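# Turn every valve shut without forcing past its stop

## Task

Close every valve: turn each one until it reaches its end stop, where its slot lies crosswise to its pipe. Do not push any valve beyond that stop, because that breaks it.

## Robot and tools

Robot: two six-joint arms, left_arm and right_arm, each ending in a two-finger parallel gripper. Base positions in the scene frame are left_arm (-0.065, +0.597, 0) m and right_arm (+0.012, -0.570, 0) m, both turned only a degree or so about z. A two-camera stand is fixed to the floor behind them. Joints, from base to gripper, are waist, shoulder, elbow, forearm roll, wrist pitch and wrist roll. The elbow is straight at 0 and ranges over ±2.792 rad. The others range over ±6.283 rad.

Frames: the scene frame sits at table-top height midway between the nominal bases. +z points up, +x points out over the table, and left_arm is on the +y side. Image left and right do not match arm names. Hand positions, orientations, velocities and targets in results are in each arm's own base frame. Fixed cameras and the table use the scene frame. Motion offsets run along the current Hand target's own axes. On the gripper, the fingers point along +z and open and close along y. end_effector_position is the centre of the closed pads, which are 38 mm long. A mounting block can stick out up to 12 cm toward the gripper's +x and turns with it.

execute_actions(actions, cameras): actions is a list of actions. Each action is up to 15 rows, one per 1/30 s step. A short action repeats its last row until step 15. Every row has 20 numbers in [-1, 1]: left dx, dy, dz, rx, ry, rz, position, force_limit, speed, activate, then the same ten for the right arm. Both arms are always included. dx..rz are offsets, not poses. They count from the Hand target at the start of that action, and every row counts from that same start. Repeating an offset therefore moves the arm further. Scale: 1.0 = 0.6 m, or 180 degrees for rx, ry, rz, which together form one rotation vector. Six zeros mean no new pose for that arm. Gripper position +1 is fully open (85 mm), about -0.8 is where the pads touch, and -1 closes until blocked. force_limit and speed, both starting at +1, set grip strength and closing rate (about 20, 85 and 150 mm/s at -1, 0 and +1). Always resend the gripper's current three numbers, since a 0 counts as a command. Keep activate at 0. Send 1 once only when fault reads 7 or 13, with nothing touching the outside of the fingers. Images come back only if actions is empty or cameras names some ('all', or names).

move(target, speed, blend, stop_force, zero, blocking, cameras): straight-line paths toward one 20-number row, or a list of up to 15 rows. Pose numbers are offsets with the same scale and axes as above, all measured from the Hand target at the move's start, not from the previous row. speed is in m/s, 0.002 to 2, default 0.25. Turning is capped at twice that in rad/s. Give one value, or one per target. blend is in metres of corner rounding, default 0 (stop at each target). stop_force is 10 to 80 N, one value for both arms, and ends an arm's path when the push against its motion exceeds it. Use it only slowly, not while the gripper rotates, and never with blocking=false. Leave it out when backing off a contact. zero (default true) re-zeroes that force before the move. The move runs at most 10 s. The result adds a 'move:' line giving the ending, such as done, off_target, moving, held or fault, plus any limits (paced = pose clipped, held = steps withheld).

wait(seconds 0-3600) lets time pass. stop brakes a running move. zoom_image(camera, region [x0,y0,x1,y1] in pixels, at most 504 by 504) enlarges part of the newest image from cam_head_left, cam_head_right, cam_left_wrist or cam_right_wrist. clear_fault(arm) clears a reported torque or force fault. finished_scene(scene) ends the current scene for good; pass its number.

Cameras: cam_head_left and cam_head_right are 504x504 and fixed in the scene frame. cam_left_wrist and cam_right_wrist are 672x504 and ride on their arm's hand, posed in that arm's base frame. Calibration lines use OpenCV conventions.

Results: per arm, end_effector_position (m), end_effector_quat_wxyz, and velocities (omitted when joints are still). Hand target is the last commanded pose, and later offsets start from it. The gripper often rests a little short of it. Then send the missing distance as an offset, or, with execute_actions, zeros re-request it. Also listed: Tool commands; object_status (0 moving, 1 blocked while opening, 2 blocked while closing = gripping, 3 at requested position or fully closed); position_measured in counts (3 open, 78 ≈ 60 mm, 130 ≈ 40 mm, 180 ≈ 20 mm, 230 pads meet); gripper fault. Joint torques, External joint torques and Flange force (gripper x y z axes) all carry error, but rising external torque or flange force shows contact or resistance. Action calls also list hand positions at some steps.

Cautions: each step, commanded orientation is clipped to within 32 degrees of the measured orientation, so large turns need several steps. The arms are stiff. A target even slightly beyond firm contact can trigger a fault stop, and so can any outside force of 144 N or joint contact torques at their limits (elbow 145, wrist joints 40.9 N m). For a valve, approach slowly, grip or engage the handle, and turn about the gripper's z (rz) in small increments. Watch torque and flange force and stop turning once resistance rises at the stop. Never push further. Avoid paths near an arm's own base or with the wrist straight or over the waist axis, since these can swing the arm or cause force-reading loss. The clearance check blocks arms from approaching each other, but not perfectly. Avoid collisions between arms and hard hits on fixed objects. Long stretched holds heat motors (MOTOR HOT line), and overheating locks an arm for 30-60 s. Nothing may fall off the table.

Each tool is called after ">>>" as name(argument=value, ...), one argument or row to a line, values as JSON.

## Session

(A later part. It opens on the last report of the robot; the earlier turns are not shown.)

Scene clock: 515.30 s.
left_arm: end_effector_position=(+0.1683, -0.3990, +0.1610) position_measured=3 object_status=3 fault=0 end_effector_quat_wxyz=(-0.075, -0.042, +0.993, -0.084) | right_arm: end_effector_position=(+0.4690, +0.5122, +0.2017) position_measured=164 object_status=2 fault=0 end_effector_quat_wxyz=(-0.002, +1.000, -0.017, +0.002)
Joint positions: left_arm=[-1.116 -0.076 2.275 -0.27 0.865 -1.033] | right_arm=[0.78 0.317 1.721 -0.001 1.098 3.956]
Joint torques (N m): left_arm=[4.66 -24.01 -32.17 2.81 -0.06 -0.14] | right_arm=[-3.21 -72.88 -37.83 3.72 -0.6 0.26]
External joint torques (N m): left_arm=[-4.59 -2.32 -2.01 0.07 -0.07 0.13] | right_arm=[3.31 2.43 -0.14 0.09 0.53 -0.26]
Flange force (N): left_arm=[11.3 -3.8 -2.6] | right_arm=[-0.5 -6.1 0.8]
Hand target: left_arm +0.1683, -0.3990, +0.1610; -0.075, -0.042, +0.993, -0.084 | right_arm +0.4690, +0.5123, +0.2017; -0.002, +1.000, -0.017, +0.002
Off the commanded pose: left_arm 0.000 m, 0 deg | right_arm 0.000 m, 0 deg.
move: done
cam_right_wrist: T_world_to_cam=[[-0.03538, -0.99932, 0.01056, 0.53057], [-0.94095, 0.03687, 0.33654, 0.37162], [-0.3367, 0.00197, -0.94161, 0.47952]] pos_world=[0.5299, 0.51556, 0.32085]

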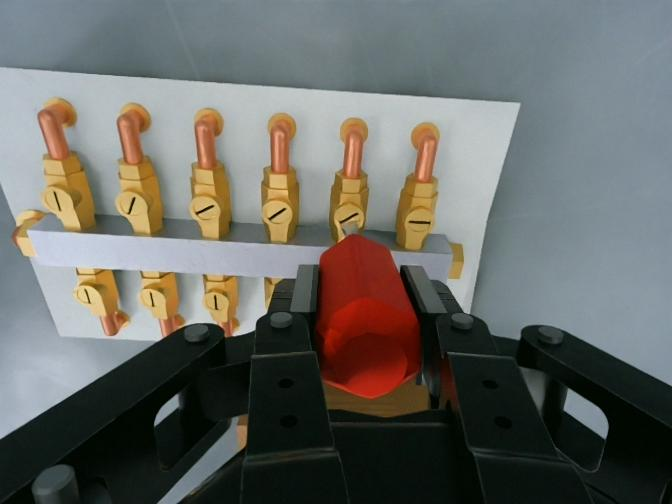

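>>> move(
  target=[
    [0,0,0,0,0,0,1,1,1,0, 0,0,0.014,0,0,-0.078,-1,0.8,-0.9,0],
  ],
  speed=0.06,
  cameras=["cam_right_wrist"],
)

>>> zoom_image(
  camera="cam_right_wrist",
  region=[325, 200, 373, 236],
)

Scene clock: 530.97 s.
left_arm: end_effector_position=(+0.1683, -0.3990, +0.1610) position_measured=3 object_status=3 fault=0 end_effector_quat_wxyz=(-0.075, -0.042, +0.993, -0.084) | right_arm: end_effector_position=(+0.4690, +0.5123, +0.1933) position_measured=164 object_status=2 fault=0 end_effector_quat_wxyz=(-0.001, +0.994, +0.105, +0.002)
Joint positions: left_arm=[-1.116 -0.076 2.275 -0.27 0.865 -1.033] | right_arm=[0.78 0.323 1.729 -0.001 1.084 3.711]
Joint torques (N m): left_arm=[4.3 -23.99 -32.23 2.79 0 -0.12] | right_arm=[-3.17 -73.76 -37.6 3.72 -0.67 0.23]
External joint torques (N m): left_arm=[-4.2 -2.53 -2.03 0.1 -0.13 0.11] | right_arm=[3.29 3.6 0.12 0.05 0.58 -0.23]
Flange force (N): left_arm=[10.6 -3.3 -2.9] | right_arm=[1.9 -6.8 1.9]
Hand target: left_arm +0.1683, -0.3990, +0.1610; -0.075, -0.042, +0.993, -0.084 | right_arm +0.4690, +0.5123, +0.1933; -0.001, +0.994, +0.105, +0.002
Off the commanded pose: left_arm 0.000 m, 0 deg | right_arm 0.000 m, 0 deg.
move: done
cam_right_wrist: T_world_to_cam=[[0.20812, -0.97803, 0.01168, 0.40541], [-0.92208, -0.1922, 0.33589, 0.48307], [-0.32627, -0.08068, -0.94183, 0.50917]] pos_world=[0.52718, 0.53043, 0.31256]

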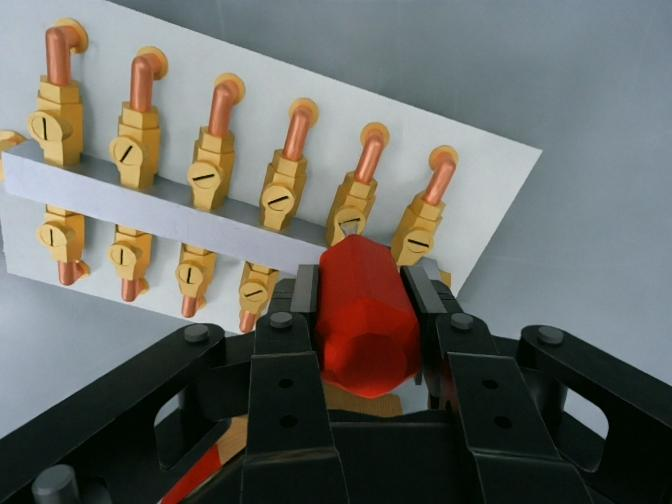

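Scaled by 10.500.

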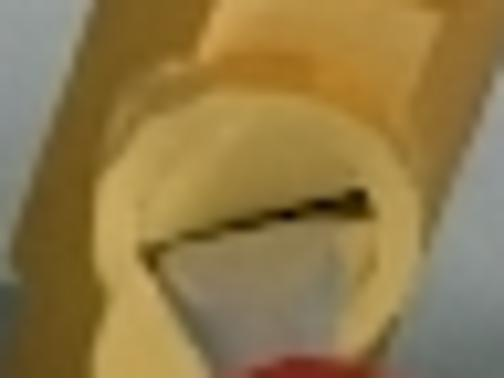

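>>> move(
  target=[
    [0,0,0,0,0,0,1,1,1,0, 0.0006,0.0002,0,0,0,-0.012,-1,0.8,-0.9,0],
  ],
  speed=0.06,
)

>>> move(
  target=[0,0,0,0,0,0,1,1,1,0, 0,0,0.0075,0,0,0,-1,0.8,-0.9,0],
  speed=0.006,
  stop_force=10,
  cameras=["cam_right_wrist"],
)

>>> zoom_image(
  camera="cam_right_wrist",
  region=[325, 200, 373, 236],
)

Scene clock: 535.43 s.
left_arm: end_effector_position=(+0.1683, -0.3990, +0.1610) position_measured=3 object_status=3 fault=0 end_effector_quat_wxyz=(-0.075, -0.042, +0.993, -0.084) | right_arm: end_effector_position=(+0.4694, +0.5122, +0.1933) position_measured=164 object_status=2 fault=0 end_effector_quat_wxyz=(-0.001, +0.992, +0.124, +0.002)
Joint positions: left_arm=[-1.116 -0.076 2.275 -0.27 0.865 -1.033] | right_arm=[0.78 0.323 1.729 -0.001 1.084 3.673]
Joint torques (N m): left_arm=[4.11 -24.32 -32.3 2.82 -0.02 -0.12] | right_arm=[-3.27 -73.77 -37.14 3.73 -0.64 0.3]
External joint torques (N m): left_arm=[-4.05 -1.88 -1.87 0.06 -0.11 0.11] | right_arm=[3.46 3.41 -0.36 0.06 0.56 -0.3]
Flange force (N): left_arm=[9.8 -3.7 -2.0] | right_arm=[2.7 -7.2 1.3]
Hand target: left_arm +0.1683, -0.3990, +0.1610; -0.075, -0.042, +0.993, -0.084 | right_arm +0.4694, +0.5122, +0.1933; -0.001, +0.992, +0.124, +0.002
Off the commanded pose: left_arm 0.000 m, 0 deg | right_arm 0.000 m, 0 deg.
move: done

Scene clock: 536.27 s.
left_arm: end_effector_position=(+0.1683, -0.3990, +0.1610) position_measured=3 object_status=3 fault=0 end_effector_quat_wxyz=(-0.075, -0.042, +0.993, -0.084) | right_arm: end_effector_position=(+0.4696, +0.5124, +0.1922) position_measured=164 object_status=2 fault=0 end_effector_quat_wxyz=(-0.001, +0.992, +0.124, +0.003)
Joint positions: left_arm=[-1.116 -0.076 2.275 -0.27 0.865 -1.033] | right_arm=[0.78 0.324 1.73 -0.001 1.082 3.673]
Joint torques (N m): left_arm=[4.39 -24.34 -32.24 2.78 0 -0.17] | right_arm=[-3.36 -55.51 -25.56 3.75 -0.9 0.27]
External joint torques (N m): left_arm=[-4.3 -2.14 -2.05 0.11 -0.14 0.16] | right_arm=[3.27 -15.27 -12.15 0.05 0.8 -0.27]
Flange force (N): left_arm=[10.4 -3.9 -2.3] | right_arm=[0.4 -5.4 -24.6]
Hand target: left_arm +0.1683, -0.3990, +0.1610; -0.075, -0.042, +0.993, -0.084 | right_arm +0.4696, +0.5124, +0.1922; -0.001, +0.992, +0.124, +0.003 (not the last commanded pose)
Off the commanded pose: left_arm 0.000 m, 0 deg | right_arm 0.003 m, 0 deg.
move: contact (right_arm)
cam_right_wrist: T_world_to_cam=[[0.24482, -0.9695, 0.01148, 0.38384], [-0.91436, -0.22693, 0.33533, 0.49824], [-0.3225, -0.09259, -0.94203, 0.51266]] pos_world=[0.52693, 0.53266, 0.31146]

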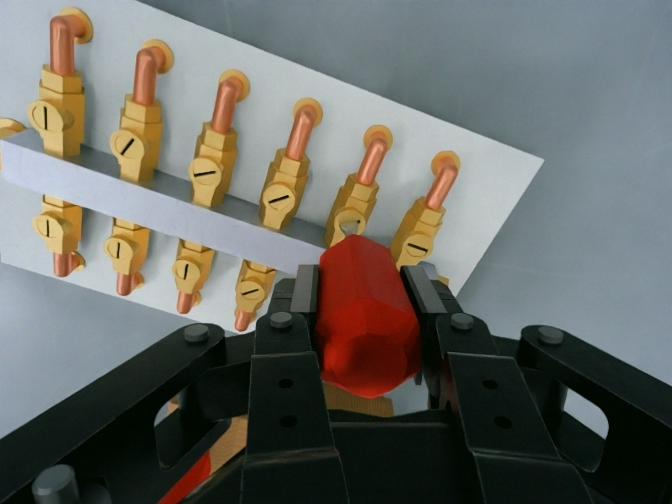

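Scaled by 10.500.

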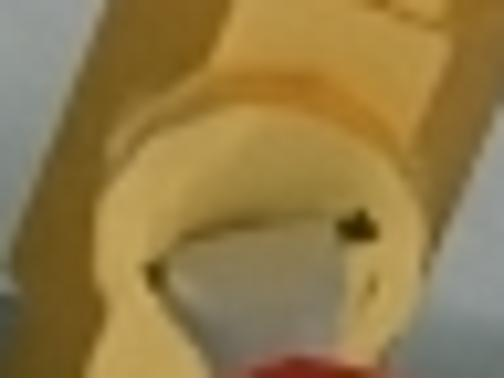

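>>> move(
  target=[
    [0,0,0,0,0,0,1,1,1,0, 0,0,-0.003,0,0,0,-1,0.8,-0.9,0],
    [0,0,0,0,0,0,1,1,1,0, -0.0009,-0.0002,-0.003,0,0,-0.006,-1,0.8,-0.9,0],
  ],
  speed=0.06,
)

>>> move(
  target=[0,0,0,0,0,0,1,1,1,0, 0,0,0.0075,0,0,0,-1,0.8,-0.9,0],
  speed=0.006,
  stop_force=10,
  cameras=["cam_right_wrist"],
)

>>> zoom_image(
  camera="cam_right_wrist",
  region=[325, 200, 373, 236],
)

Scene clock: 541.63 s.
left_arm: end_effector_position=(+0.1683, -0.3990, +0.1610) position_measured=3 object_status=3 fault=0 end_effector_quat_wxyz=(-0.075, -0.042, +0.993, -0.084) | right_arm: end_effector_position=(+0.4690, +0.5124, +0.1940) position_measured=164 object_status=2 fault=0 end_effector_quat_wxyz=(-0.001, +0.991, +0.133, +0.003)
Joint positions: left_arm=[-1.116 -0.076 2.275 -0.27 0.865 -1.033] | right_arm=[0.78 0.322 1.729 -0.001 1.085 3.655]
Joint torques (N m): left_arm=[4.37 -24.48 -32.16 2.77 -0.02 -0.09] | right_arm=[-3.18 -73.62 -36.43 3.71 -0.68 0.09]
External joint torques (N m): left_arm=[-4.28 -2.05 -2.17 0.13 -0.12 0.08] | right_arm=[3.37 3.29 -1.17 0.08 0.59 -0.09]
Flange force (N): left_arm=[10.3 -4.2 -2.4] | right_arm=[4.0 -8.1 0.4]
Hand target: left_arm +0.1683, -0.3990, +0.1610; -0.075, -0.042, +0.993, -0.084 | right_arm +0.4690, +0.5124, +0.1940; -0.001, +0.991, +0.133, +0.003
Off the commanded pose: left_arm 0.000 m, 0 deg | right_arm 0.000 m, 0 deg.
move: done

Scene clock: 542.77 s.
left_arm: end_effector_position=(+0.1683, -0.3990, +0.1610) position_measured=3 object_status=3 fault=0 end_effector_quat_wxyz=(-0.075, -0.042, +0.993, -0.084) | right_arm: end_effector_position=(+0.4691, +0.5125, +0.1909) position_measured=164 object_status=2 fault=0 end_effector_quat_wxyz=(-0.002, +0.991, +0.133, +0.003)
Joint positions: left_arm=[-1.116 -0.076 2.275 -0.27 0.865 -1.033] | right_arm=[0.78 0.325 1.732 -0.001 1.079 3.655]
Joint torques (N m): left_arm=[4.43 -24.34 -32.06 2.81 -0.03 -0.18] | right_arm=[-3.37 -62.48 -31.19 3.9 -1.35 0.36]
External joint torques (N m): left_arm=[-4.39 -1.85 -2.19 0.09 -0.1 0.17] | right_arm=[3.41 -8.07 -6.38 -0.12 1.26 -0.36]
Flange force (N): left_arm=[10.2 -4.5 -2.1] | right_arm=[-0.4 -4.9 -14.4]
Hand target: left_arm +0.1683, -0.3990, +0.1610; -0.075, -0.042, +0.993, -0.084 | right_arm +0.4691, +0.5124, +0.1909; -0.001, +0.991, +0.133, +0.003 (not the last commanded pose)
Off the commanded pose: left_arm 0.000 m, 0 deg | right_arm 0.001 m, 0 deg.
move: contact (right_arm)
cam_right_wrist: T_world_to_cam=[[0.26305, -0.96471, 0.01151, 0.37301], [-0.90996, -0.24413, 0.33521, 0.50498], [-0.32058, -0.09865, -0.94207, 0.51347]] pos_world=[0.526, 0.53378, 0.31016]

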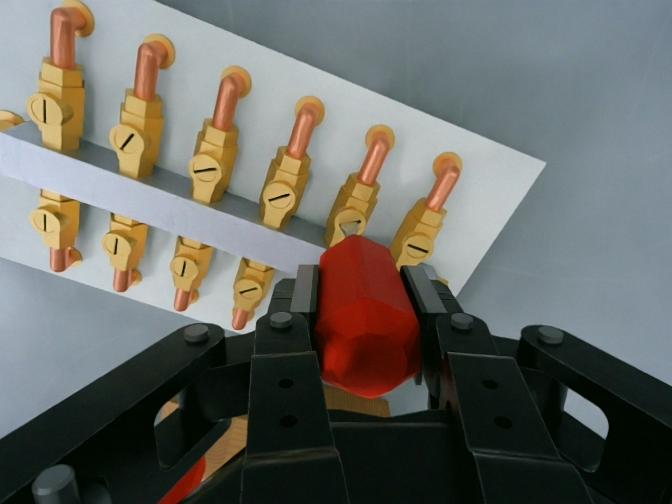

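Scaled by 10.500.

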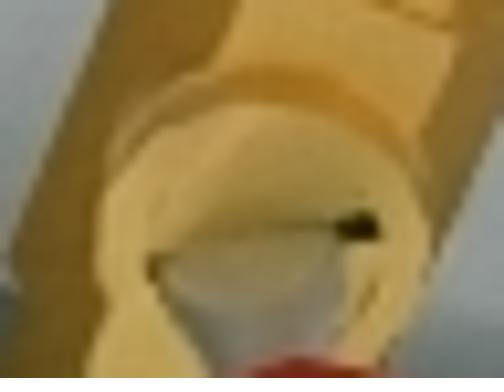

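>>> move(
  target=[
    [0,0,0,0,0,0,1,1,1,0, 0,0,0,0,0,0.083,-1,0.8,-0.9,0],
  ],
  speed=0.1,
  cameras=["cam_right_wrist"],
)

>>> zoom_image(
  camera="cam_right_wrist",
  region=[325, 200, 373, 236],
)

Scene clock: 546.63 s.
left_arm: end_effector_position=(+0.1683, -0.3990, +0.1610) position_measured=3 object_status=3 fault=0 end_effector_quat_wxyz=(-0.075, -0.042, +0.993, -0.084) | right_arm: end_effector_position=(+0.4691, +0.5124, +0.1909) position_measured=164 object_status=2 fault=0 end_effector_quat_wxyz=(-0.002, +1.000, +0.003, +0.002)
Joint positions: left_arm=[-1.116 -0.076 2.275 -0.27 0.865 -1.033] | right_arm=[0.78 0.324 1.732 -0.001 1.079 3.915]
Joint torques (N m): left_arm=[4.35 -24.13 -32.16 2.83 -0.05 -0.12] | right_arm=[-2.89 -53.29 -25.51 4.55 -1.61 1.02]
External joint torques (N m): left_arm=[-4.27 -2.26 -2.12 0.07 -0.09 0.11] | right_arm=[3.04 -17.42 -12.15 -0.77 1.52 -1.02]
Flange force (N): left_arm=[10.5 -3.8 -2.7] | right_arm=[-1.7 -2.4 -27.5]
Hand target: left_arm +0.1683, -0.3990, +0.1610; -0.075, -0.042, +0.993, -0.084 | right_arm +0.4691, +0.5124, +0.1909; -0.002, +1.000, +0.003, +0.003
Off the commanded pose: left_arm 0.000 m, 0 deg | right_arm 0.000 m, 0 deg.
move: done
cam_right_wrist: T_world_to_cam=[[0.00524, -0.99994, 0.00989, 0.51228], [-0.94183, -0.00161, 0.33607, 0.39545], [-0.33603, -0.01107, -0.94178, 0.47582]] pos_world=[0.52966, 0.51815, 0.31015]

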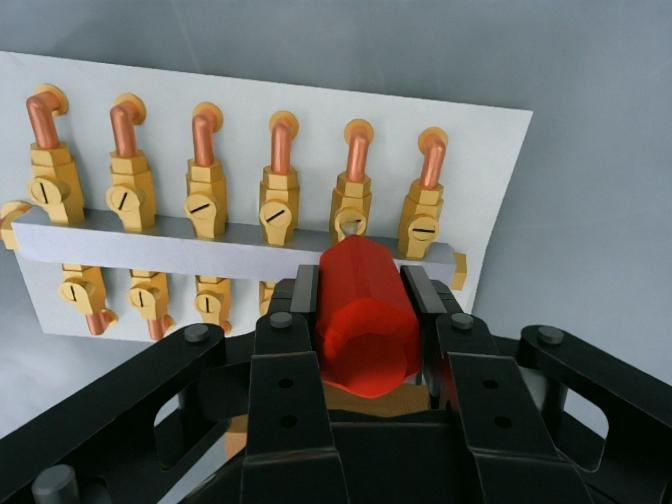

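Scaled by 10.500.

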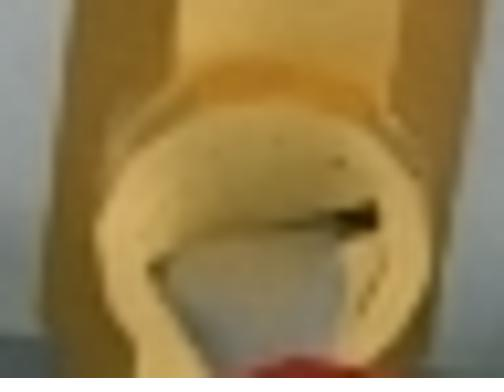

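>>> move(
  target=[
    [0,0,0,0,0,0,1,1,1,0, 0,0,-0.0003,0,0,0.061,-1,0.8,-0.9,0],
  ],
  speed=0.1,
)

>>> move(
  target=[
    [0,0,0,0,0,0,1,1,1,0, 0,0,0,0,0,0.022,-1,0.8,-0.9,0],
  ],
  speed=0.1,
  cameras=["cam_right_wrist"],
)

>>> zoom_image(
  camera="cam_right_wrist",
  region=[325, 200, 373, 236],
)

Scene clock: 551.27 s.
left_arm: end_effector_position=(+0.1683, -0.3990, +0.1610) position_measured=3 object_status=3 fault=0 end_effector_quat_wxyz=(-0.075, -0.042, +0.993, -0.084) | right_arm: end_effector_position=(+0.4690, +0.5124, +0.1911) position_measured=164 object_status=2 fault=0 end_effector_quat_wxyz=(-0.002, +0.996, -0.092, +0.002)
Joint positions: left_arm=[-1.116 -0.076 2.275 -0.27 0.865 -1.033] | right_arm=[0.78 0.324 1.732 -0.001 1.079 4.107]
Joint torques (N m): left_arm=[4.53 -24.15 -32.1 2.78 0.05 -0.13] | right_arm=[-3.01 -53.99 -26.6 4.63 -1.88 1.14]
External joint torques (N m): left_arm=[-4.42 -2.43 -2.13 0.11 -0.18 0.12] | right_arm=[3.02 -16.83 -10.92 -0.88 1.81 -1.14]
Flange force (N): left_arm=[11.0 -3.7 -2.7] | right_arm=[-2.8 -0.7 -26.4]
Hand target: left_arm +0.1683, -0.3990, +0.1610; -0.075, -0.042, +0.993, -0.084 | right_arm +0.4691, +0.5124, +0.1911; -0.002, +0.996, -0.092, +0.002
Off the commanded pose: left_arm 0.000 m, 0 deg | right_arm 0.000 m, 0 deg.
move: done

Scene clock: 551.97 s.
left_arm: end_effector_position=(+0.1683, -0.3990, +0.1610) position_measured=3 object_status=3 fault=0 end_effector_quat_wxyz=(-0.075, -0.042, +0.993, -0.084) | right_arm: end_effector_position=(+0.4691, +0.5124, +0.1911) position_measured=164 object_status=2 fault=0 end_effector_quat_wxyz=(-0.002, +0.992, -0.127, +0.002)
Joint positions: left_arm=[-1.116 -0.076 2.275 -0.27 0.865 -1.033] | right_arm=[0.78 0.324 1.732 -0.001 1.079 4.176]
Joint torques (N m): left_arm=[4.34 -24.39 -32.12 2.8 -0.02 -0.12] | right_arm=[-3.43 -51.85 -25.09 4.4 -1.9 1.12]
External joint torques (N m): left_arm=[-4.22 -2.24 -2.2 0.1 -0.12 0.11] | right_arm=[3.55 -18.75 -12.58 -0.63 1.81 -1.12]
Flange force (N): left_arm=[10.3 -3.9 -2.7] | right_arm=[-3.2 -1.4 -29.4]
Hand target: left_arm +0.1683, -0.3990, +0.1610; -0.075, -0.042, +0.993, -0.084 | right_arm +0.4691, +0.5124, +0.1911; -0.002, +0.992, -0.127, +0.002
Off the commanded pose: left_arm 0.000 m, 0 deg | right_arm 0.000 m, 0 deg.
move: done
cam_right_wrist: T_world_to_cam=[[-0.25256, -0.96754, 0.00892, 0.61679], [-0.91021, 0.2407, 0.337, 0.25627], [-0.32821, 0.07699, -0.94146, 0.42712]] pos_world=[0.52922, 0.5022, 0.31025]

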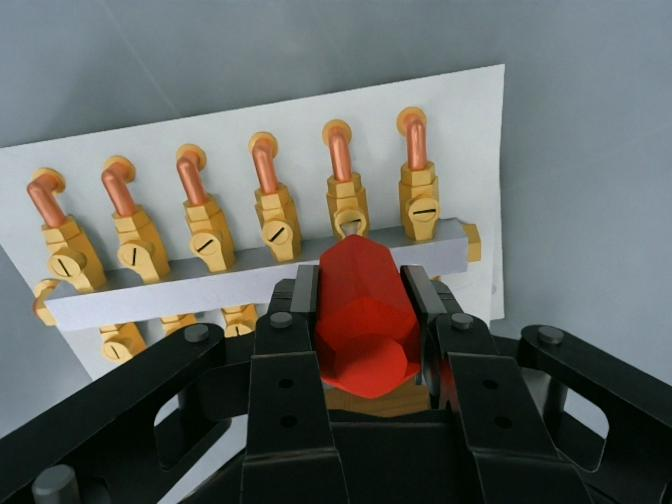

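Scaled by 10.500.

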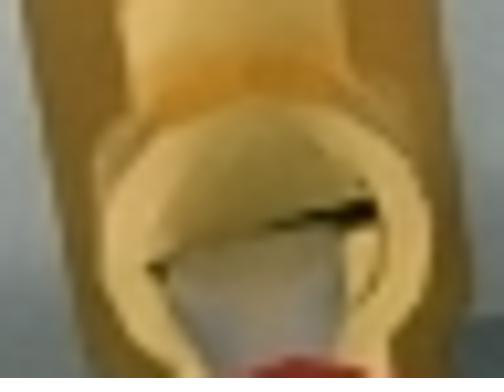

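>>> move(
  target=[
    [0,0,0,0,0,0,1,1,1,0, 0,0,-0.0003,0,0,0.014,-1,0.8,-0.9,0],
  ],
  speed=0.1,
)

>>> move(
  target=[
    [0,0,0,0,0,0,1,1,1,0, 0,0,0,0,0,0.014,-1,0.8,-0.9,0],
  ],
  speed=0.1,
  cameras=["cam_right_wrist"],
)

>>> zoom_image(
  camera="cam_right_wrist",
  region=[325, 200, 373, 236],
)

Scene clock: 555.60 s.
left_arm: end_effector_position=(+0.1683, -0.3990, +0.1610) position_measured=3 object_status=3 fault=0 end_effector_quat_wxyz=(-0.075, -0.042, +0.993, -0.084) | right_arm: end_effector_position=(+0.4690, +0.5124, +0.1912) position_measured=164 object_status=2 fault=0 end_effector_quat_wxyz=(-0.002, +0.989, -0.148, +0.002)
Joint positions: left_arm=[-1.116 -0.076 2.275 -0.27 0.865 -1.033] | right_arm=[0.78 0.324 1.732 -0.001 1.08 4.22]
Joint torques (N m): left_arm=[4.62 -24.09 -32.08 2.75 0 -0.12] | right_arm=[-3.82 -56.38 -27.12 4.18 -1.32 1.08]
External joint torques (N m): left_arm=[-4.5 -2.53 -2.17 0.15 -0.13 0.11] | right_arm=[3.77 -13.67 -10.28 -0.44 1.25 -1.08]
Flange force (N): left_arm=[11.3 -3.7 -3.0] | right_arm=[-2.6 -3.5 -22.4]
Hand target: left_arm +0.1683, -0.3990, +0.1610; -0.075, -0.042, +0.993, -0.084 | right_arm +0.4691, +0.5124, +0.1913; -0.002, +0.989, -0.148, +0.002
Off the commanded pose: left_arm 0.000 m, 0 deg | right_arm 0.000 m, 0 deg.
move: done

Scene clock: 556.17 s.
left_arm: end_effector_position=(+0.1683, -0.3990, +0.1610) position_measured=3 object_status=3 fault=0 end_effector_quat_wxyz=(-0.075, -0.042, +0.993, -0.084) | right_arm: end_effector_position=(+0.4690, +0.5125, +0.1912) position_measured=164 object_status=2 fault=0 end_effector_quat_wxyz=(-0.002, +0.985, -0.170, +0.002)
Joint positions: left_arm=[-1.116 -0.076 2.275 -0.27 0.865 -1.033] | right_arm=[0.78 0.324 1.731 -0.001 1.08 4.264]
Joint torques (N m): left_arm=[4.42 -24.05 -32.18 2.8 -0.04 -0.12] | right_arm=[-3.77 -60.69 -29.78 3.62 -1.41 0.31]
External joint torques (N m): left_arm=[-4.38 -2.12 -2.07 0.09 -0.1 0.11] | right_arm=[3.83 -9.41 -7.58 0.12 1.35 -0.32]
Flange force (N): left_arm=[10.6 -4.0 -2.4] | right_arm=[-3.5 -4.6 -16.7]
Hand target: left_arm +0.1683, -0.3990, +0.1610; -0.075, -0.042, +0.993, -0.084 | right_arm +0.4691, +0.5124, +0.1913; -0.002, +0.985, -0.170, +0.002
Off the commanded pose: left_arm 0.000 m, 0 deg | right_arm 0.000 m, 0 deg.
move: done
cam_right_wrist: T_world_to_cam=[[-0.33653, -0.94163, 0.00855, 0.64296], [-0.88547, 0.31952, 0.33743, 0.20408], [-0.32046, 0.10599, -0.94131, 0.40879]] pos_world=[0.52808, 0.4969, 0.31045]

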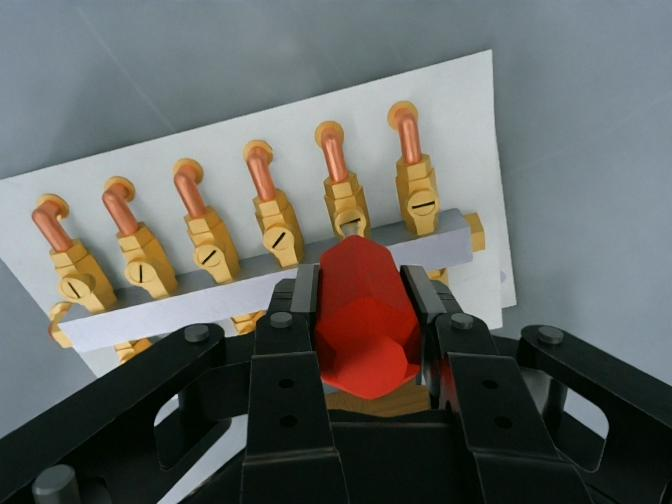

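Scaled by 10.500.

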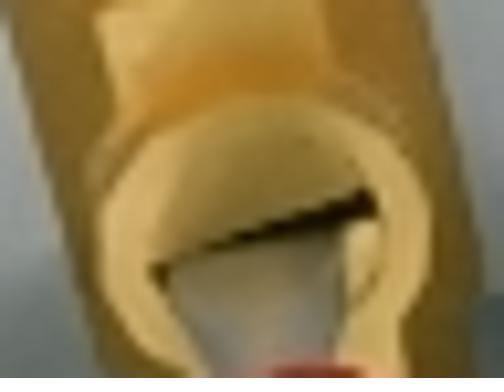

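>>> move(
  target=[
    [0,0,0,0,0,0,1,1,1,0, 0,0,-0.008,0,0,0,-1,0.8,-0.9,0],
  ],
  speed=0.06,
  cameras=["cam_right_wrist"],
)

>>> zoom_image(
  camera="cam_right_wrist",
  region=[325, 200, 373, 236],
)

>>> zoom_image(
  camera="cam_right_wrist",
  region=[325, 180, 445, 270],
)

Scene clock: 560.13 s.
left_arm: end_effector_position=(+0.1683, -0.3990, +0.1610) position_measured=3 object_status=3 fault=0 end_effector_quat_wxyz=(-0.075, -0.042, +0.993, -0.084) | right_arm: end_effector_position=(+0.4690, +0.5124, +0.1960) position_measured=164 object_status=2 fault=0 end_effector_quat_wxyz=(-0.002, +0.985, -0.170, +0.002)
Joint positions: left_arm=[-1.116 -0.076 2.275 -0.27 0.865 -1.033] | right_arm=[0.78 0.321 1.727 -0.001 1.088 4.264]
Joint torques (N m): left_arm=[4.42 -24.59 -32.11 2.81 -0.03 -0.14] | right_arm=[-3.22 -73.45 -37.8 3.68 -0.64 0.22]
External joint torques (N m): left_arm=[-4.37 -1.63 -2.11 0.09 -0.1 0.13] | right_arm=[3.47 3.04 -0.01 0.11 0.57 -0.22]
Flange force (N): left_arm=[10.1 -4.7 -1.8] | right_arm=[-2.4 -6.4 1.3]
Hand target: left_arm +0.1683, -0.3990, +0.1610; -0.075, -0.042, +0.993, -0.084 | right_arm +0.4690, +0.5124, +0.1961; -0.002, +0.985, -0.170, +0.002
Off the commanded pose: left_arm 0.000 m, 0 deg | right_arm 0.000 m, 0 deg.
move: done
cam_right_wrist: T_world_to_cam=[[-0.33653, -0.94163, 0.00855, 0.64292], [-0.88547, 0.31952, 0.33743, 0.20246], [-0.32046, 0.10599, -0.94131, 0.41331]] pos_world=[0.52808, 0.4969, 0.31524]

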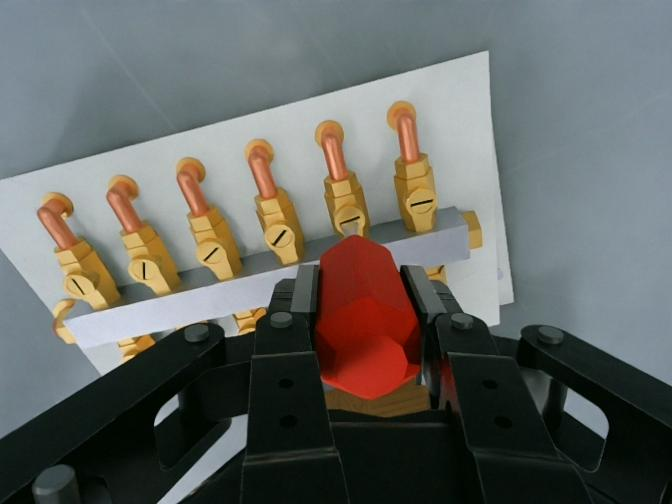

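Scaled by 10.500.

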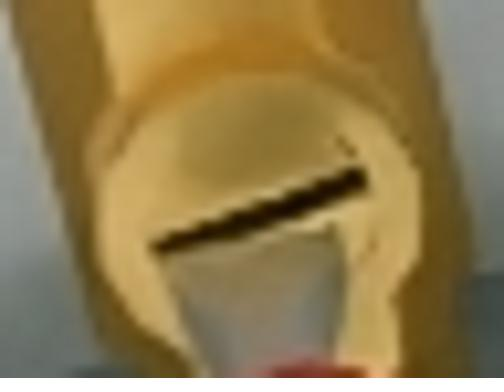

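Scaled by 4.200.

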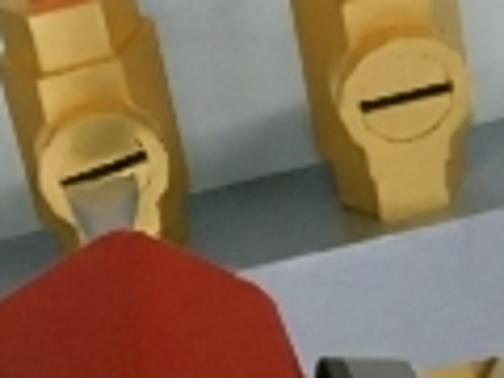

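>>> move(
  target=[
    [0,0,0,0,0,0,1,1,1,0, 0.0008,0,0.003,0,0,-0.042,-1,0.8,-0.9,0],
  ],
  speed=0.06,
  cameras=["cam_right_wrist"],
)

>>> zoom_image(
  camera="cam_right_wrist",
  region=[325, 200, 373, 236],
)

Scene clock: 572.83 s.
left_arm: end_effector_position=(+0.1683, -0.3990, +0.1610) position_measured=3 object_status=3 fault=0 end_effector_quat_wxyz=(-0.075, -0.042, +0.993, -0.084) | right_arm: end_effector_position=(+0.4695, +0.5123, +0.1943) position_measured=164 object_status=2 fault=0 end_effector_quat_wxyz=(-0.002, +0.994, -0.105, +0.002)
Joint positions: left_arm=[-1.116 -0.076 2.275 -0.27 0.865 -1.033] | right_arm=[0.78 0.322 1.728 -0.001 1.085 4.132]
Joint torques (N m): left_arm=[4.66 -24.37 -32.1 2.77 0 -0.13] | right_arm=[-3.17 -73.62 -37.59 3.72 -0.66 0.3]
External joint torques (N m): left_arm=[-4.62 -1.78 -2.05 0.11 -0.13 0.12] | right_arm=[3.32 3.3 0 0.05 0.6 -0.3]
Flange force (N): left_arm=[10.8 -4.6 -1.8] | right_arm=[-1.1 -6.8 1.5]
Hand target: left_arm +0.1683, -0.3990, +0.1610; -0.075, -0.042, +0.993, -0.084 | right_arm +0.4695, +0.5123, +0.1943; -0.002, +0.994, -0.105, +0.002
Off the commanded pose: left_arm 0.000 m, 0 deg | right_arm 0.000 m, 0 deg.
move: done
cam_right_wrist: T_world_to_cam=[[-0.20969, -0.97772, 0.00912, 0.60179], [-0.92, 0.20045, 0.33677, 0.28085], [-0.3311, 0.06223, -0.94154, 0.43919]] pos_world=[0.52999, 0.50475, 0.31345]

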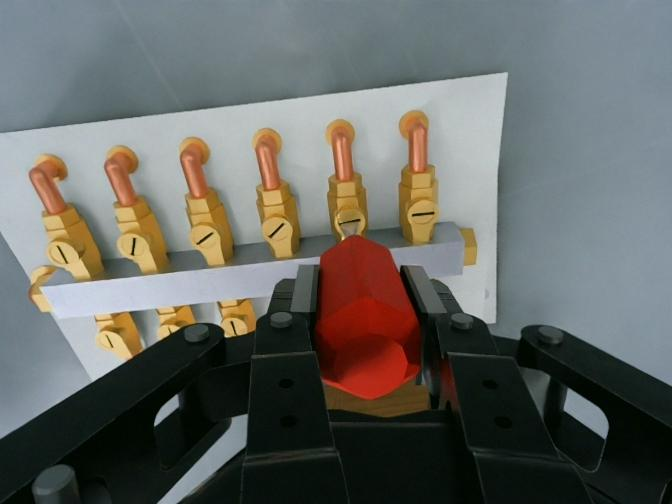

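Scaled by 10.500.

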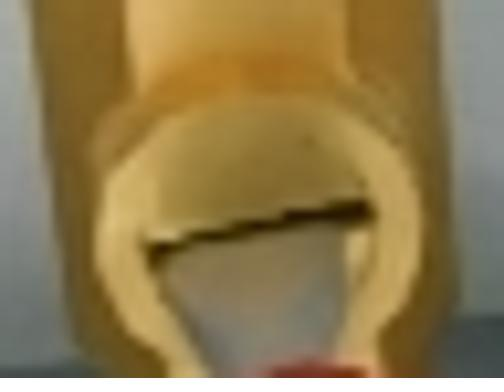

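>>> move(
  target=[
    [0,0,0,0,0,0,1,1,1,0, 0.0003,0,0,0,0,-0.007,-1,0.8,-0.9,0],
  ],
  speed=0.06,
)

>>> move(
  target=[0,0,0,0,0,0,1,1,1,0, 0,0,0.0075,0,0,0,-1,0.8,-0.9,0],
  speed=0.006,
  stop_force=10,
  cameras=["cam_right_wrist"],
)

>>> zoom_image(
  camera="cam_right_wrist",
  region=[325, 200, 373, 236],
)

Scene clock: 576.73 s.
left_arm: end_effector_position=(+0.1683, -0.3990, +0.1610) position_measured=3 object_status=3 fault=0 end_effector_quat_wxyz=(-0.075, -0.042, +0.993, -0.084) | right_arm: end_effector_position=(+0.4696, +0.5122, +0.1942) position_measured=164 object_status=2 fault=0 end_effector_quat_wxyz=(-0.002, +0.996, -0.094, +0.002)
Joint positions: left_arm=[-1.116 -0.076 2.275 -0.27 0.865 -1.033] | right_arm=[0.779 0.322 1.728 -0.001 1.085 4.109]
Joint torques (N m): left_arm=[4.33 -24.14 -31.99 2.78 -0.01 -0.12] | right_arm=[-3.19 -73.71 -37.63 3.69 -0.65 0.23]
External joint torques (N m): left_arm=[-4.25 -2.26 -2.25 0.11 -0.13 0.1] | right_arm=[3.27 3.88 0.19 0.06 0.58 -0.23]
Flange force (N): left_arm=[10.4 -4.0 -2.8] | right_arm=[-0.7 -7.2 2.1]
Hand target: left_arm +0.1683, -0.3990, +0.1610; -0.075, -0.042, +0.993, -0.084 | right_arm +0.4697, +0.5122, +0.1943; -0.002, +0.996, -0.094, +0.002
Off the commanded pose: left_arm 0.000 m, 0 deg | right_arm 0.000 m, 0 deg.
move: done

Scene clock: 578.03 s.
left_arm: end_effector_position=(+0.1683, -0.3990, +0.1610) position_measured=3 object_status=3 fault=0 end_effector_quat_wxyz=(-0.075, -0.042, +0.993, -0.084) | right_arm: end_effector_position=(+0.4697, +0.5123, +0.1901) position_measured=164 object_status=2 fault=0 end_effector_quat_wxyz=(-0.002, +0.996, -0.094, +0.002)
Joint positions: left_arm=[-1.116 -0.076 2.275 -0.27 0.865 -1.033] | right_arm=[0.779 0.326 1.732 -0.001 1.078 4.109]
Joint torques (N m): left_arm=[4.32 -24.27 -32.22 2.78 0.01 -0.16] | right_arm=[-3.34 -60.62 -30.31 3.72 -1.64 0.36]
External joint torques (N m): left_arm=[-4.23 -2.16 -2.06 0.11 -0.14 0.15] | right_arm=[3 -10.13 -7.21 0.02 1.57 -0.36]
Flange force (N): left_arm=[10.3 -3.8 -2.4] | right_arm=[-2.6 -3.0 -17.3]
Hand target: left_arm +0.1683, -0.3990, +0.1610; -0.075, -0.042, +0.993, -0.084 | right_arm +0.4697, +0.5123, +0.1901; -0.002, +0.996, -0.094, +0.002
Off the commanded pose: left_arm 0.000 m, 0 deg | right_arm 0.000 m, 0 deg.
move: contact (right_arm)
cam_right_wrist: T_world_to_cam=[[-0.1882, -0.98209, 0.00897, 0.59411], [-0.92427, 0.18019, 0.33654, 0.2949], [-0.33213, 0.05505, -0.94163, 0.43958]] pos_world=[0.53038, 0.50613, 0.30935]

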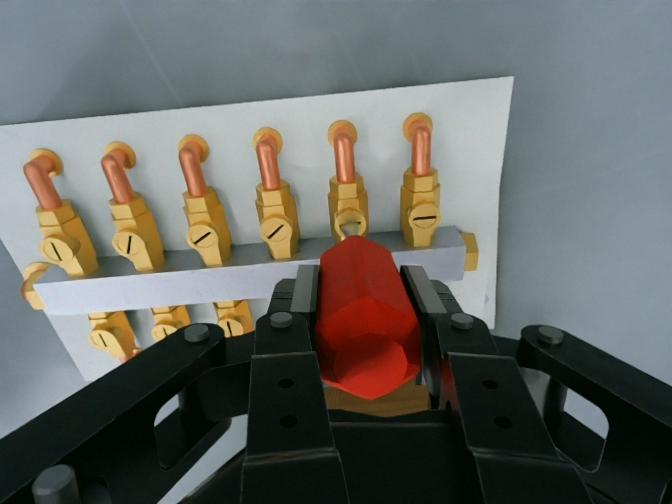

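Scaled by 10.500.

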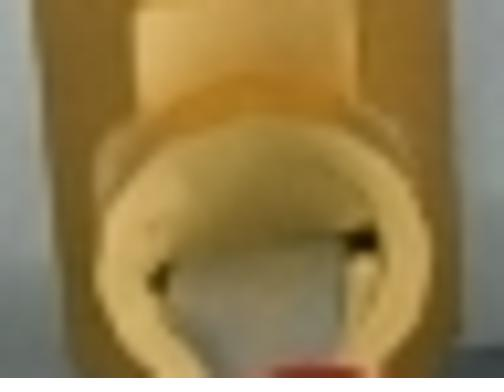

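>>> move(
  target=[
    [0,0,0,0,0,0,1,1,1,0, 0,0,-0.0003,0,0,0.044,-1,0.8,-0.9,0],
  ],
  speed=0.1,
)

>>> move(
  target=[
    [0,0,0,0,0,0,1,1,1,0, 0,0,0,0,0,0.014,-1,0.8,-0.9,0],
  ],
  speed=0.1,
  cameras=["cam_right_wrist"],
)

>>> zoom_image(
  camera="cam_right_wrist",
  region=[325, 200, 373, 236],
)

Scene clock: 582.17 s.
left_arm: end_effector_position=(+0.1683, -0.3990, +0.1610) position_measured=3 object_status=3 fault=0 end_effector_quat_wxyz=(-0.075, -0.042, +0.993, -0.084) | right_arm: end_effector_position=(+0.4697, +0.5122, +0.1902) position_measured=164 object_status=2 fault=0 end_effector_quat_wxyz=(-0.002, +0.987, -0.162, +0.002)
Joint positions: left_arm=[-1.116 -0.076 2.275 -0.27 0.865 -1.033] | right_arm=[0.779 0.325 1.732 -0.001 1.078 4.248]
Joint torques (N m): left_arm=[4.7 -24.28 -32.06 2.8 0 -0.14] | right_arm=[-3.95 -60.06 -30.75 4.16 -1.99 1.16]
External joint torques (N m): left_arm=[-4.64 -1.97 -2.11 0.09 -0.13 0.13] | right_arm=[3.82 -10.81 -6.8 -0.41 1.93 -1.16]
Flange force (N): left_arm=[11.0 -4.5 -2.0] | right_arm=[-3.7 -1.2 -18.1]
Hand target: left_arm +0.1683, -0.3990, +0.1610; -0.075, -0.042, +0.993, -0.084 | right_arm +0.4697, +0.5123, +0.1903; -0.002, +0.987, -0.162, +0.002
Off the commanded pose: left_arm 0.000 m, 0 deg | right_arm 0.000 m, 0 deg.
move: done

Scene clock: 582.73 s.
left_arm: end_effector_position=(+0.1683, -0.3990, +0.1610) position_measured=3 object_status=3 fault=0 end_effector_quat_wxyz=(-0.075, -0.042, +0.993, -0.084) | right_arm: end_effector_position=(+0.4697, +0.5123, +0.1903) position_measured=164 object_status=2 fault=0 end_effector_quat_wxyz=(-0.002, +0.983, -0.184, +0.002)
Joint positions: left_arm=[-1.116 -0.076 2.275 -0.27 0.865 -1.033] | right_arm=[0.779 0.325 1.732 -0.001 1.078 4.292]
Joint torques (N m): left_arm=[4.52 -24.23 -32.09 2.81 -0.02 -0.15] | right_arm=[-4.63 -62.27 -32.6 4.35 -2.4 1.46]
External joint torques (N m): left_arm=[-4.48 -1.85 -2.06 0.08 -0.11 0.14] | right_arm=[4.61 -7.6 -4.72 -0.62 2.34 -1.46]
Flange force (N): left_arm=[10.5 -4.4 -1.9] | right_arm=[-4.1 -1.9 -14.3]
Hand target: left_arm +0.1683, -0.3990, +0.1610; -0.075, -0.042, +0.993, -0.084 | right_arm +0.4697, +0.5123, +0.1903; -0.002, +0.983, -0.184, +0.002
Off the commanded pose: left_arm 0.000 m, 0 deg | right_arm 0.000 m, 0 deg.
move: done
cam_right_wrist: T_world_to_cam=[[-0.36297, -0.93176, 0.0083, 0.65048], [-0.87612, 0.3443, 0.33744, 0.18806], [-0.31727, 0.11521, -0.94131, 0.40189]] pos_world=[0.52837, 0.49505, 0.30944]

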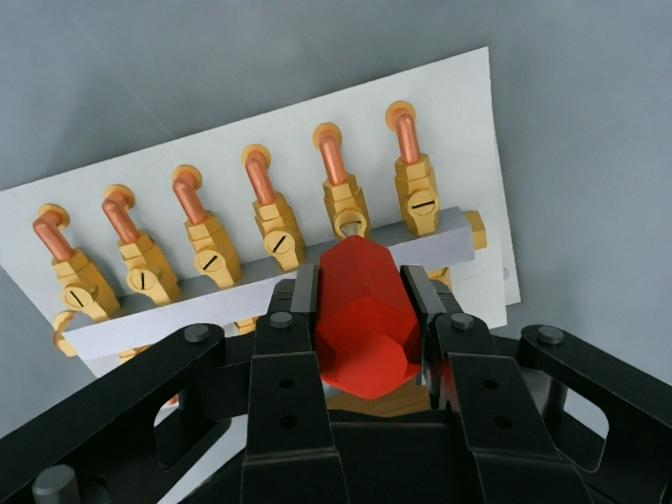

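Scaled by 10.500.

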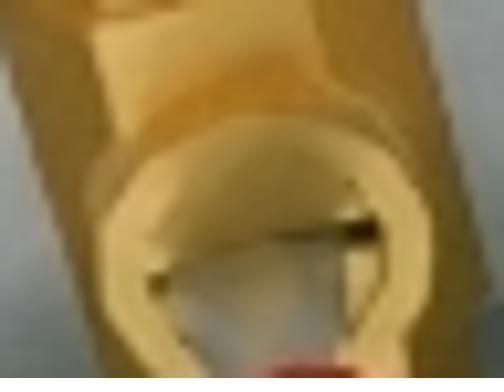

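>>> zoom_image(
  camera="cam_right_wrist",
  region=[325, 180, 445, 270],
)

>>> move(
  target=[
    [0,0,0,0,0,0,1,1,1,0, 0,0,0,0,0,0.014,-1,0.8,-0.9,0],
  ],
  speed=0.1,
  cameras=["cam_right_wrist"],
)

>>> zoom_image(
  camera="cam_right_wrist",
  region=[325, 180, 445, 270],
)

Scaled by 4.200.

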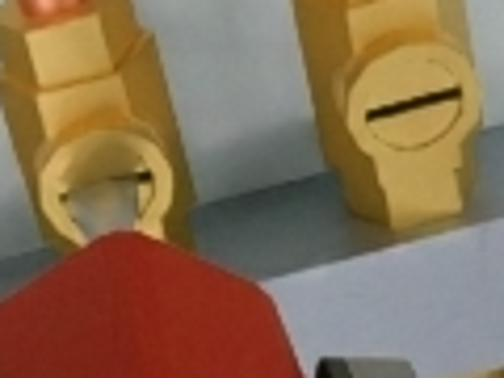

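Scene clock: 586.67 s.
left_arm: end_effector_position=(+0.1683, -0.3990, +0.1610) position_measured=3 object_status=3 fault=0 end_effector_quat_wxyz=(-0.075, -0.042, +0.993, -0.084) | right_arm: end_effector_position=(+0.4697, +0.5123, +0.1903) position_measured=164 object_status=2 fault=0 end_effector_quat_wxyz=(-0.002, +0.979, -0.206, +0.002)
Joint positions: left_arm=[-1.116 -0.076 2.275 -0.27 0.865 -1.033] | right_arm=[0.779 0.325 1.732 -0.001 1.078 4.336]
Joint torques (N m): left_arm=[4.44 -24.59 -32.05 2.78 -0.01 -0.14] | right_arm=[-4.57 -66.67 -35.38 4.92 -2.06 2.15]
External joint torques (N m): left_arm=[-4.42 -1.54 -2.21 0.11 -0.13 0.13] | right_arm=[4.29 -3.18 -1.81 -1.21 2.01 -2.15]
Flange force (N): left_arm=[10.0 -5.0 -1.7] | right_arm=[-2.8 -1.4 -7.6]
Hand target: left_arm +0.1683, -0.3990, +0.1610; -0.075, -0.042, +0.993, -0.084 | right_arm +0.4697, +0.5123, +0.1903; -0.002, +0.979, -0.206, +0.002
Off the commanded pose: left_arm 0.000 m, 0 deg | right_arm 0.000 m, 0 deg.
move: done
cam_right_wrist: T_world_to_cam=[[-0.40363, -0.91489, 0.00808, 0.66101], [-0.86007, 0.38243, 0.33768, 0.16085], [-0.31203, 0.12935, -0.94123, 0.39215]] pos_world=[0.52751, 0.49251, 0.30944]

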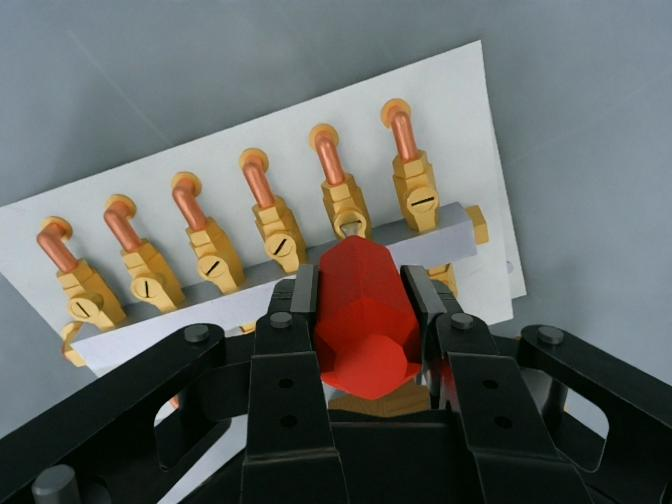

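Scaled by 4.200.

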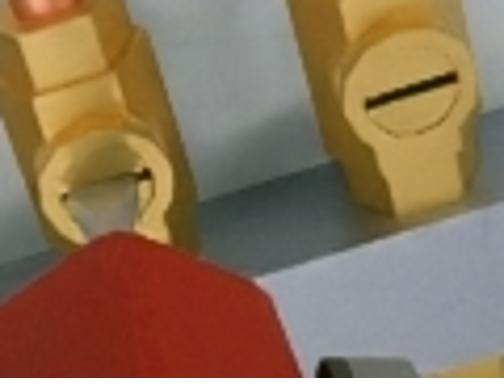

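>>> move(
  target=[
    [0,0,0,0,0,0,1,1,1,0, 0,0,-0.0003,0,0,-0.05,-1,0.8,-0.9,0],
    [0,0,0,0,0,0,1,1,1,0, 0,0,-0.02,0,0,-0.05,-1,0.8,-0.9,0],
  ],
  speed=0.08,
)

>>> move(
  target=[
    [0,0,0,0,0,0,1,1,1,0, -0.0108,-0.0671,0,0,0,-0.2044,-1,0.8,-0.9,0],
  ],
  speed=0.25,
  cameras=["cam_right_wrist"],
)

>>> zoom_image(
  camera="cam_right_wrist",
  region=[325, 200, 373, 236],
)

Scene clock: 594.80 s.
left_arm: end_effector_position=(+0.1683, -0.3990, +0.1610) position_measured=3 object_status=3 fault=0 end_effector_quat_wxyz=(-0.075, -0.042, +0.993, -0.084) | right_arm: end_effector_position=(+0.4697, +0.5122, +0.2022) position_measured=164 object_status=2 fault=0 end_effector_quat_wxyz=(-0.002, +0.992, -0.128, +0.002)
Joint positions: left_arm=[-1.116 -0.076 2.275 -0.27 0.865 -1.033] | right_arm=[0.779 0.316 1.72 -0.001 1.099 4.179]
Joint torques (N m): left_arm=[4.49 -24.4 -32.08 2.77 -0.04 -0.15] | right_arm=[-3.04 -73.17 -38.07 3.63 -0.56 0.24]
External joint torques (N m): left_arm=[-4.48 -1.65 -2.16 0.13 -0.09 0.13] | right_arm=[2.98 3 0.21 0.16 0.5 -0.24]
Flange force (N): left_arm=[10.3 -4.8 -1.8] | right_arm=[-1.4 -5.8 1.6]
Hand target: left_arm +0.1683, -0.3990, +0.1610; -0.075, -0.042, +0.993, -0.084 | right_arm +0.4697, +0.5122, +0.2023; -0.002, +0.992, -0.128, +0.002
Off the commanded pose: left_arm 0.000 m, 0 deg | right_arm 0.000 m, 0 deg.
move: done

Scene clock: 596.53 s.
left_arm: end_effector_position=(+0.1683, -0.3990, +0.1610) position_measured=3 object_status=3 fault=0 end_effector_quat_wxyz=(-0.075, -0.042, +0.993, -0.084) | right_arm: end_effector_position=(+0.4736, +0.5528, +0.2025) position_measured=164 object_status=2 fault=0 end_effector_quat_wxyz=(-0.001, +0.982, +0.191, +0.003)
Joint positions: left_arm=[-1.116 -0.076 2.275 -0.27 0.865 -1.033] | right_arm=[0.815 0.364 1.652 -0.001 1.119 3.572]
Joint torques (N m): left_arm=[4.04 -24.48 -32.2 2.82 0.05 -0.12] | right_arm=[-3.06 -78.63 -38.31 3.8 -0.69 0.23]
External joint torques (N m): left_arm=[-3.96 -1.92 -2.05 0.07 -0.18 0.11] | right_arm=[2.84 3.39 -0.03 0.06 0.59 -0.23]
Flange force (N): left_arm=[9.5 -3.9 -2.1] | right_arm=[3.3 -5.7 1.4]
Hand target: left_arm +0.1683, -0.3990, +0.1610; -0.075, -0.042, +0.993, -0.084 | right_arm +0.4736, +0.5528, +0.2025; -0.001, +0.982, +0.191, +0.003
Off the commanded pose: left_arm 0.000 m, 0 deg | right_arm 0.000 m, 0 deg.
move: done
cam_right_wrist: T_world_to_cam=[[0.37433, -0.92722, 0.01208, 0.33709], [-0.87529, -0.34901, 0.33475, 0.55673], [-0.30617, -0.13589, -0.94223, 0.5436]] pos_world=[0.52755, 0.58073, 0.32176]

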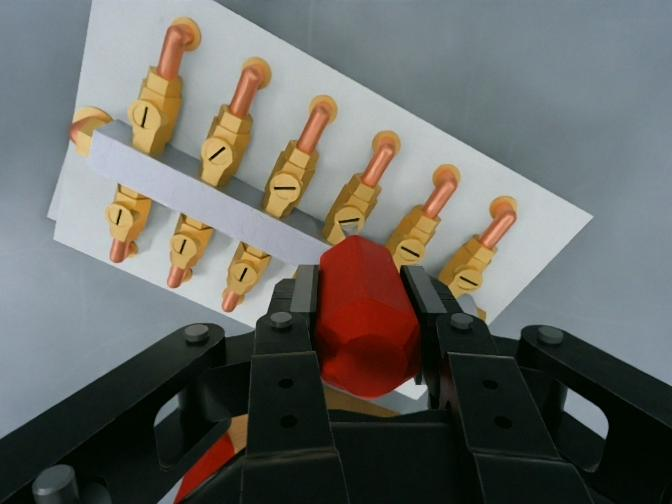

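Scaled by 10.500.

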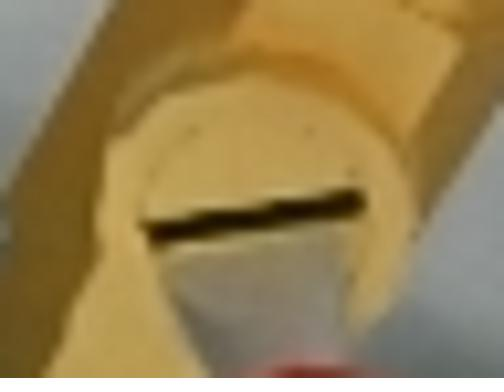

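>>> move(
  target=[
    [0,0,0,0,0,0,1,1,1,0, -0.0012,0.0002,0.0137,0,0,-0.005,-1,0.8,-0.9,0],
  ],
  speed=0.08,
  cameras=["cam_right_wrist"],
)

>>> zoom_image(
  camera="cam_right_wrist",
  region=[325, 200, 373, 236],
)

Scene clock: 602.97 s.
left_arm: end_effector_position=(+0.1683, -0.3990, +0.1610) position_measured=3 object_status=3 fault=0 end_effector_quat_wxyz=(-0.075, -0.042, +0.993, -0.084) | right_arm: end_effector_position=(+0.4731, +0.5525, +0.1942) position_measured=164 object_status=2 fault=0 end_effector_quat_wxyz=(-0.001, +0.980, +0.199, +0.003)
Joint positions: left_arm=[-1.116 -0.076 2.275 -0.27 0.865 -1.033] | right_arm=[0.816 0.369 1.661 -0.001 1.105 3.557]
Joint torques (N m): left_arm=[4.55 -24.18 -32.16 2.82 0 -0.14] | right_arm=[-3.6 -78.98 -37.82 3.76 -0.71 0.22]
External joint torques (N m): left_arm=[-4.47 -2.22 -2.12 0.08 -0.13 0.13] | right_arm=[3.45 3.21 -0.48 0.09 0.6 -0.22]
Flange force (N): left_arm=[10.9 -4.0 -2.4] | right_arm=[3.6 -6.8 0.9]
Hand target: left_arm +0.1683, -0.3990, +0.1610; -0.075, -0.042, +0.993, -0.084 | right_arm +0.4731, +0.5525, +0.1942; -0.001, +0.980, +0.199, +0.003
Off the commanded pose: left_arm 0.000 m, 0 deg | right_arm 0.000 m, 0 deg.
move: done
cam_right_wrist: T_world_to_cam=[[0.38872, -0.92127, 0.01215, 0.32698], [-0.86975, -0.36257, 0.33478, 0.56379], [-0.30402, -0.14071, -0.94222, 0.53733]] pos_world=[0.52661, 0.58125, 0.31356]

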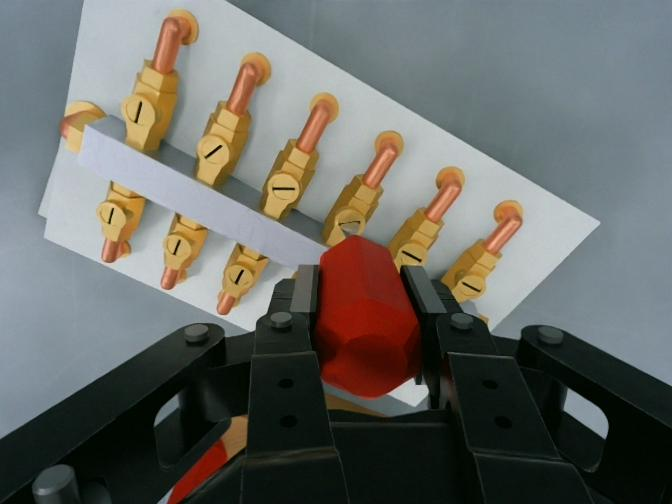

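Scaled by 10.500.

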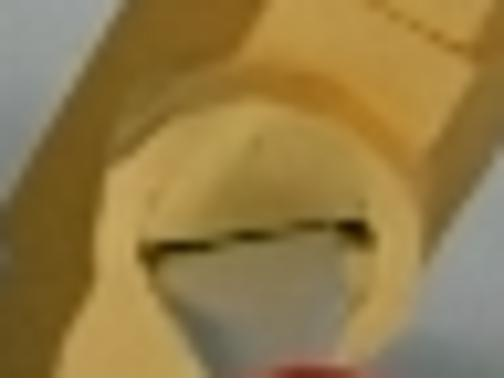

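>>> move(
  target=[
    [0,0,0,0,0,0,1,1,1,0, 0,0.0003,0,0,0,0.006,-1,0.8,-0.9,0],
  ],
  speed=0.06,
)

>>> move(
  target=[0,0,0,0,0,0,1,1,1,0, 0,0,0.0075,0,0,0,-1,0.8,-0.9,0],
  speed=0.006,
  stop_force=10,
  cameras=["cam_right_wrist"],
)

>>> zoom_image(
  camera="cam_right_wrist",
  region=[325, 200, 373, 236],
)

Scene clock: 607.03 s.
left_arm: end_effector_position=(+0.1683, -0.3990, +0.1610) position_measured=3 object_status=3 fault=0 end_effector_quat_wxyz=(-0.075, -0.042, +0.993, -0.084) | right_arm: end_effector_position=(+0.4731, +0.5523, +0.1942) position_measured=164 object_status=2 fault=0 end_effector_quat_wxyz=(-0.001, +0.982, +0.190, +0.003)
Joint positions: left_arm=[-1.116 -0.076 2.275 -0.27 0.865 -1.033] | right_arm=[0.816 0.369 1.662 -0.001 1.104 3.576]
Joint torques (N m): left_arm=[4.46 -24.45 -31.99 2.79 -0.03 -0.12] | right_arm=[-3.19 -78.93 -38.01 3.76 -0.65 0.21]
External joint torques (N m): left_arm=[-4.4 -1.82 -2.21 0.09 -0.1 0.11] | right_arm=[3.35 3.62 0.01 0.07 0.55 -0.22]
Flange force (N): left_arm=[10.3 -4.6 -2.1] | right_arm=[3.1 -6.5 1.7]
Hand target: left_arm +0.1683, -0.3990, +0.1610; -0.075, -0.042, +0.993, -0.084 | right_arm +0.4731, +0.5523, +0.1942; -0.001, +0.982, +0.190, +0.003
Off the commanded pose: left_arm 0.000 m, 0 deg | right_arm 0.000 m, 0 deg.
move: done

Scene clock: 608.37 s.
left_arm: end_effector_position=(+0.1683, -0.3990, +0.1610) position_measured=3 object_status=3 fault=0 end_effector_quat_wxyz=(-0.075, -0.042, +0.993, -0.084) | right_arm: end_effector_position=(+0.4732, +0.5524, +0.1899) position_measured=164 object_status=2 fault=0 end_effector_quat_wxyz=(-0.001, +0.982, +0.190, +0.003)
Joint positions: left_arm=[-1.116 -0.076 2.275 -0.27 0.865 -1.033] | right_arm=[0.815 0.372 1.666 -0.001 1.097 3.576]
Joint torques (N m): left_arm=[4.36 -24.06 -32.18 2.75 0 -0.16] | right_arm=[-3.16 -68.55 -32.68 3.82 -1.76 0.24]
External joint torques (N m): left_arm=[-4.29 -2.28 -2.07 0.14 -0.14 0.15] | right_arm=[3 -7.43 -5.48 0.01 1.65 -0.24]
Flange force (N): left_arm=[10.5 -3.7 -2.6] | right_arm=[0.1 -4.3 -13.4]
Hand target: left_arm +0.1683, -0.3990, +0.1610; -0.075, -0.042, +0.993, -0.084 | right_arm +0.4732, +0.5524, +0.1899; -0.001, +0.982, +0.190, +0.003
Off the commanded pose: left_arm 0.000 m, 0 deg | right_arm 0.000 m, 0 deg.
move: contact (right_arm)
cam_right_wrist: T_world_to_cam=[[0.37135, -0.92841, 0.012, 0.33909], [-0.87645, -0.34624, 0.3346, 0.55948], [-0.3065, -0.13477, -0.94228, 0.53119]] pos_world=[0.52724, 0.58012, 0.30926]

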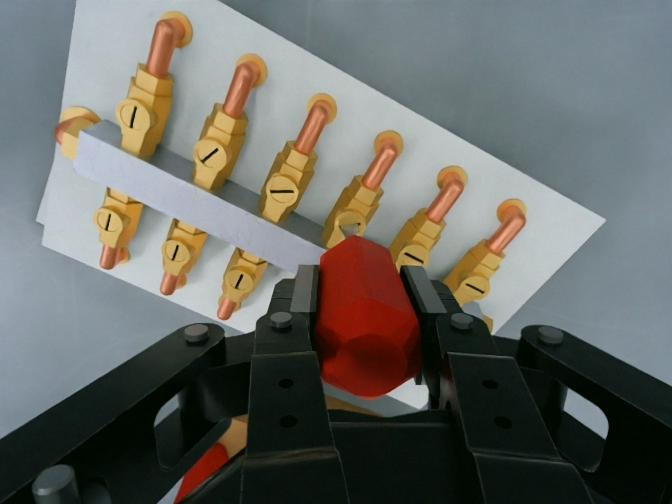

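Scaled by 10.500.

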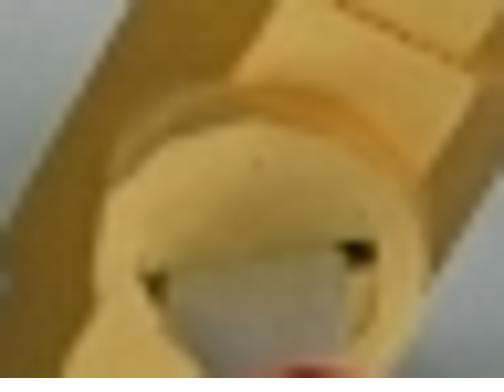

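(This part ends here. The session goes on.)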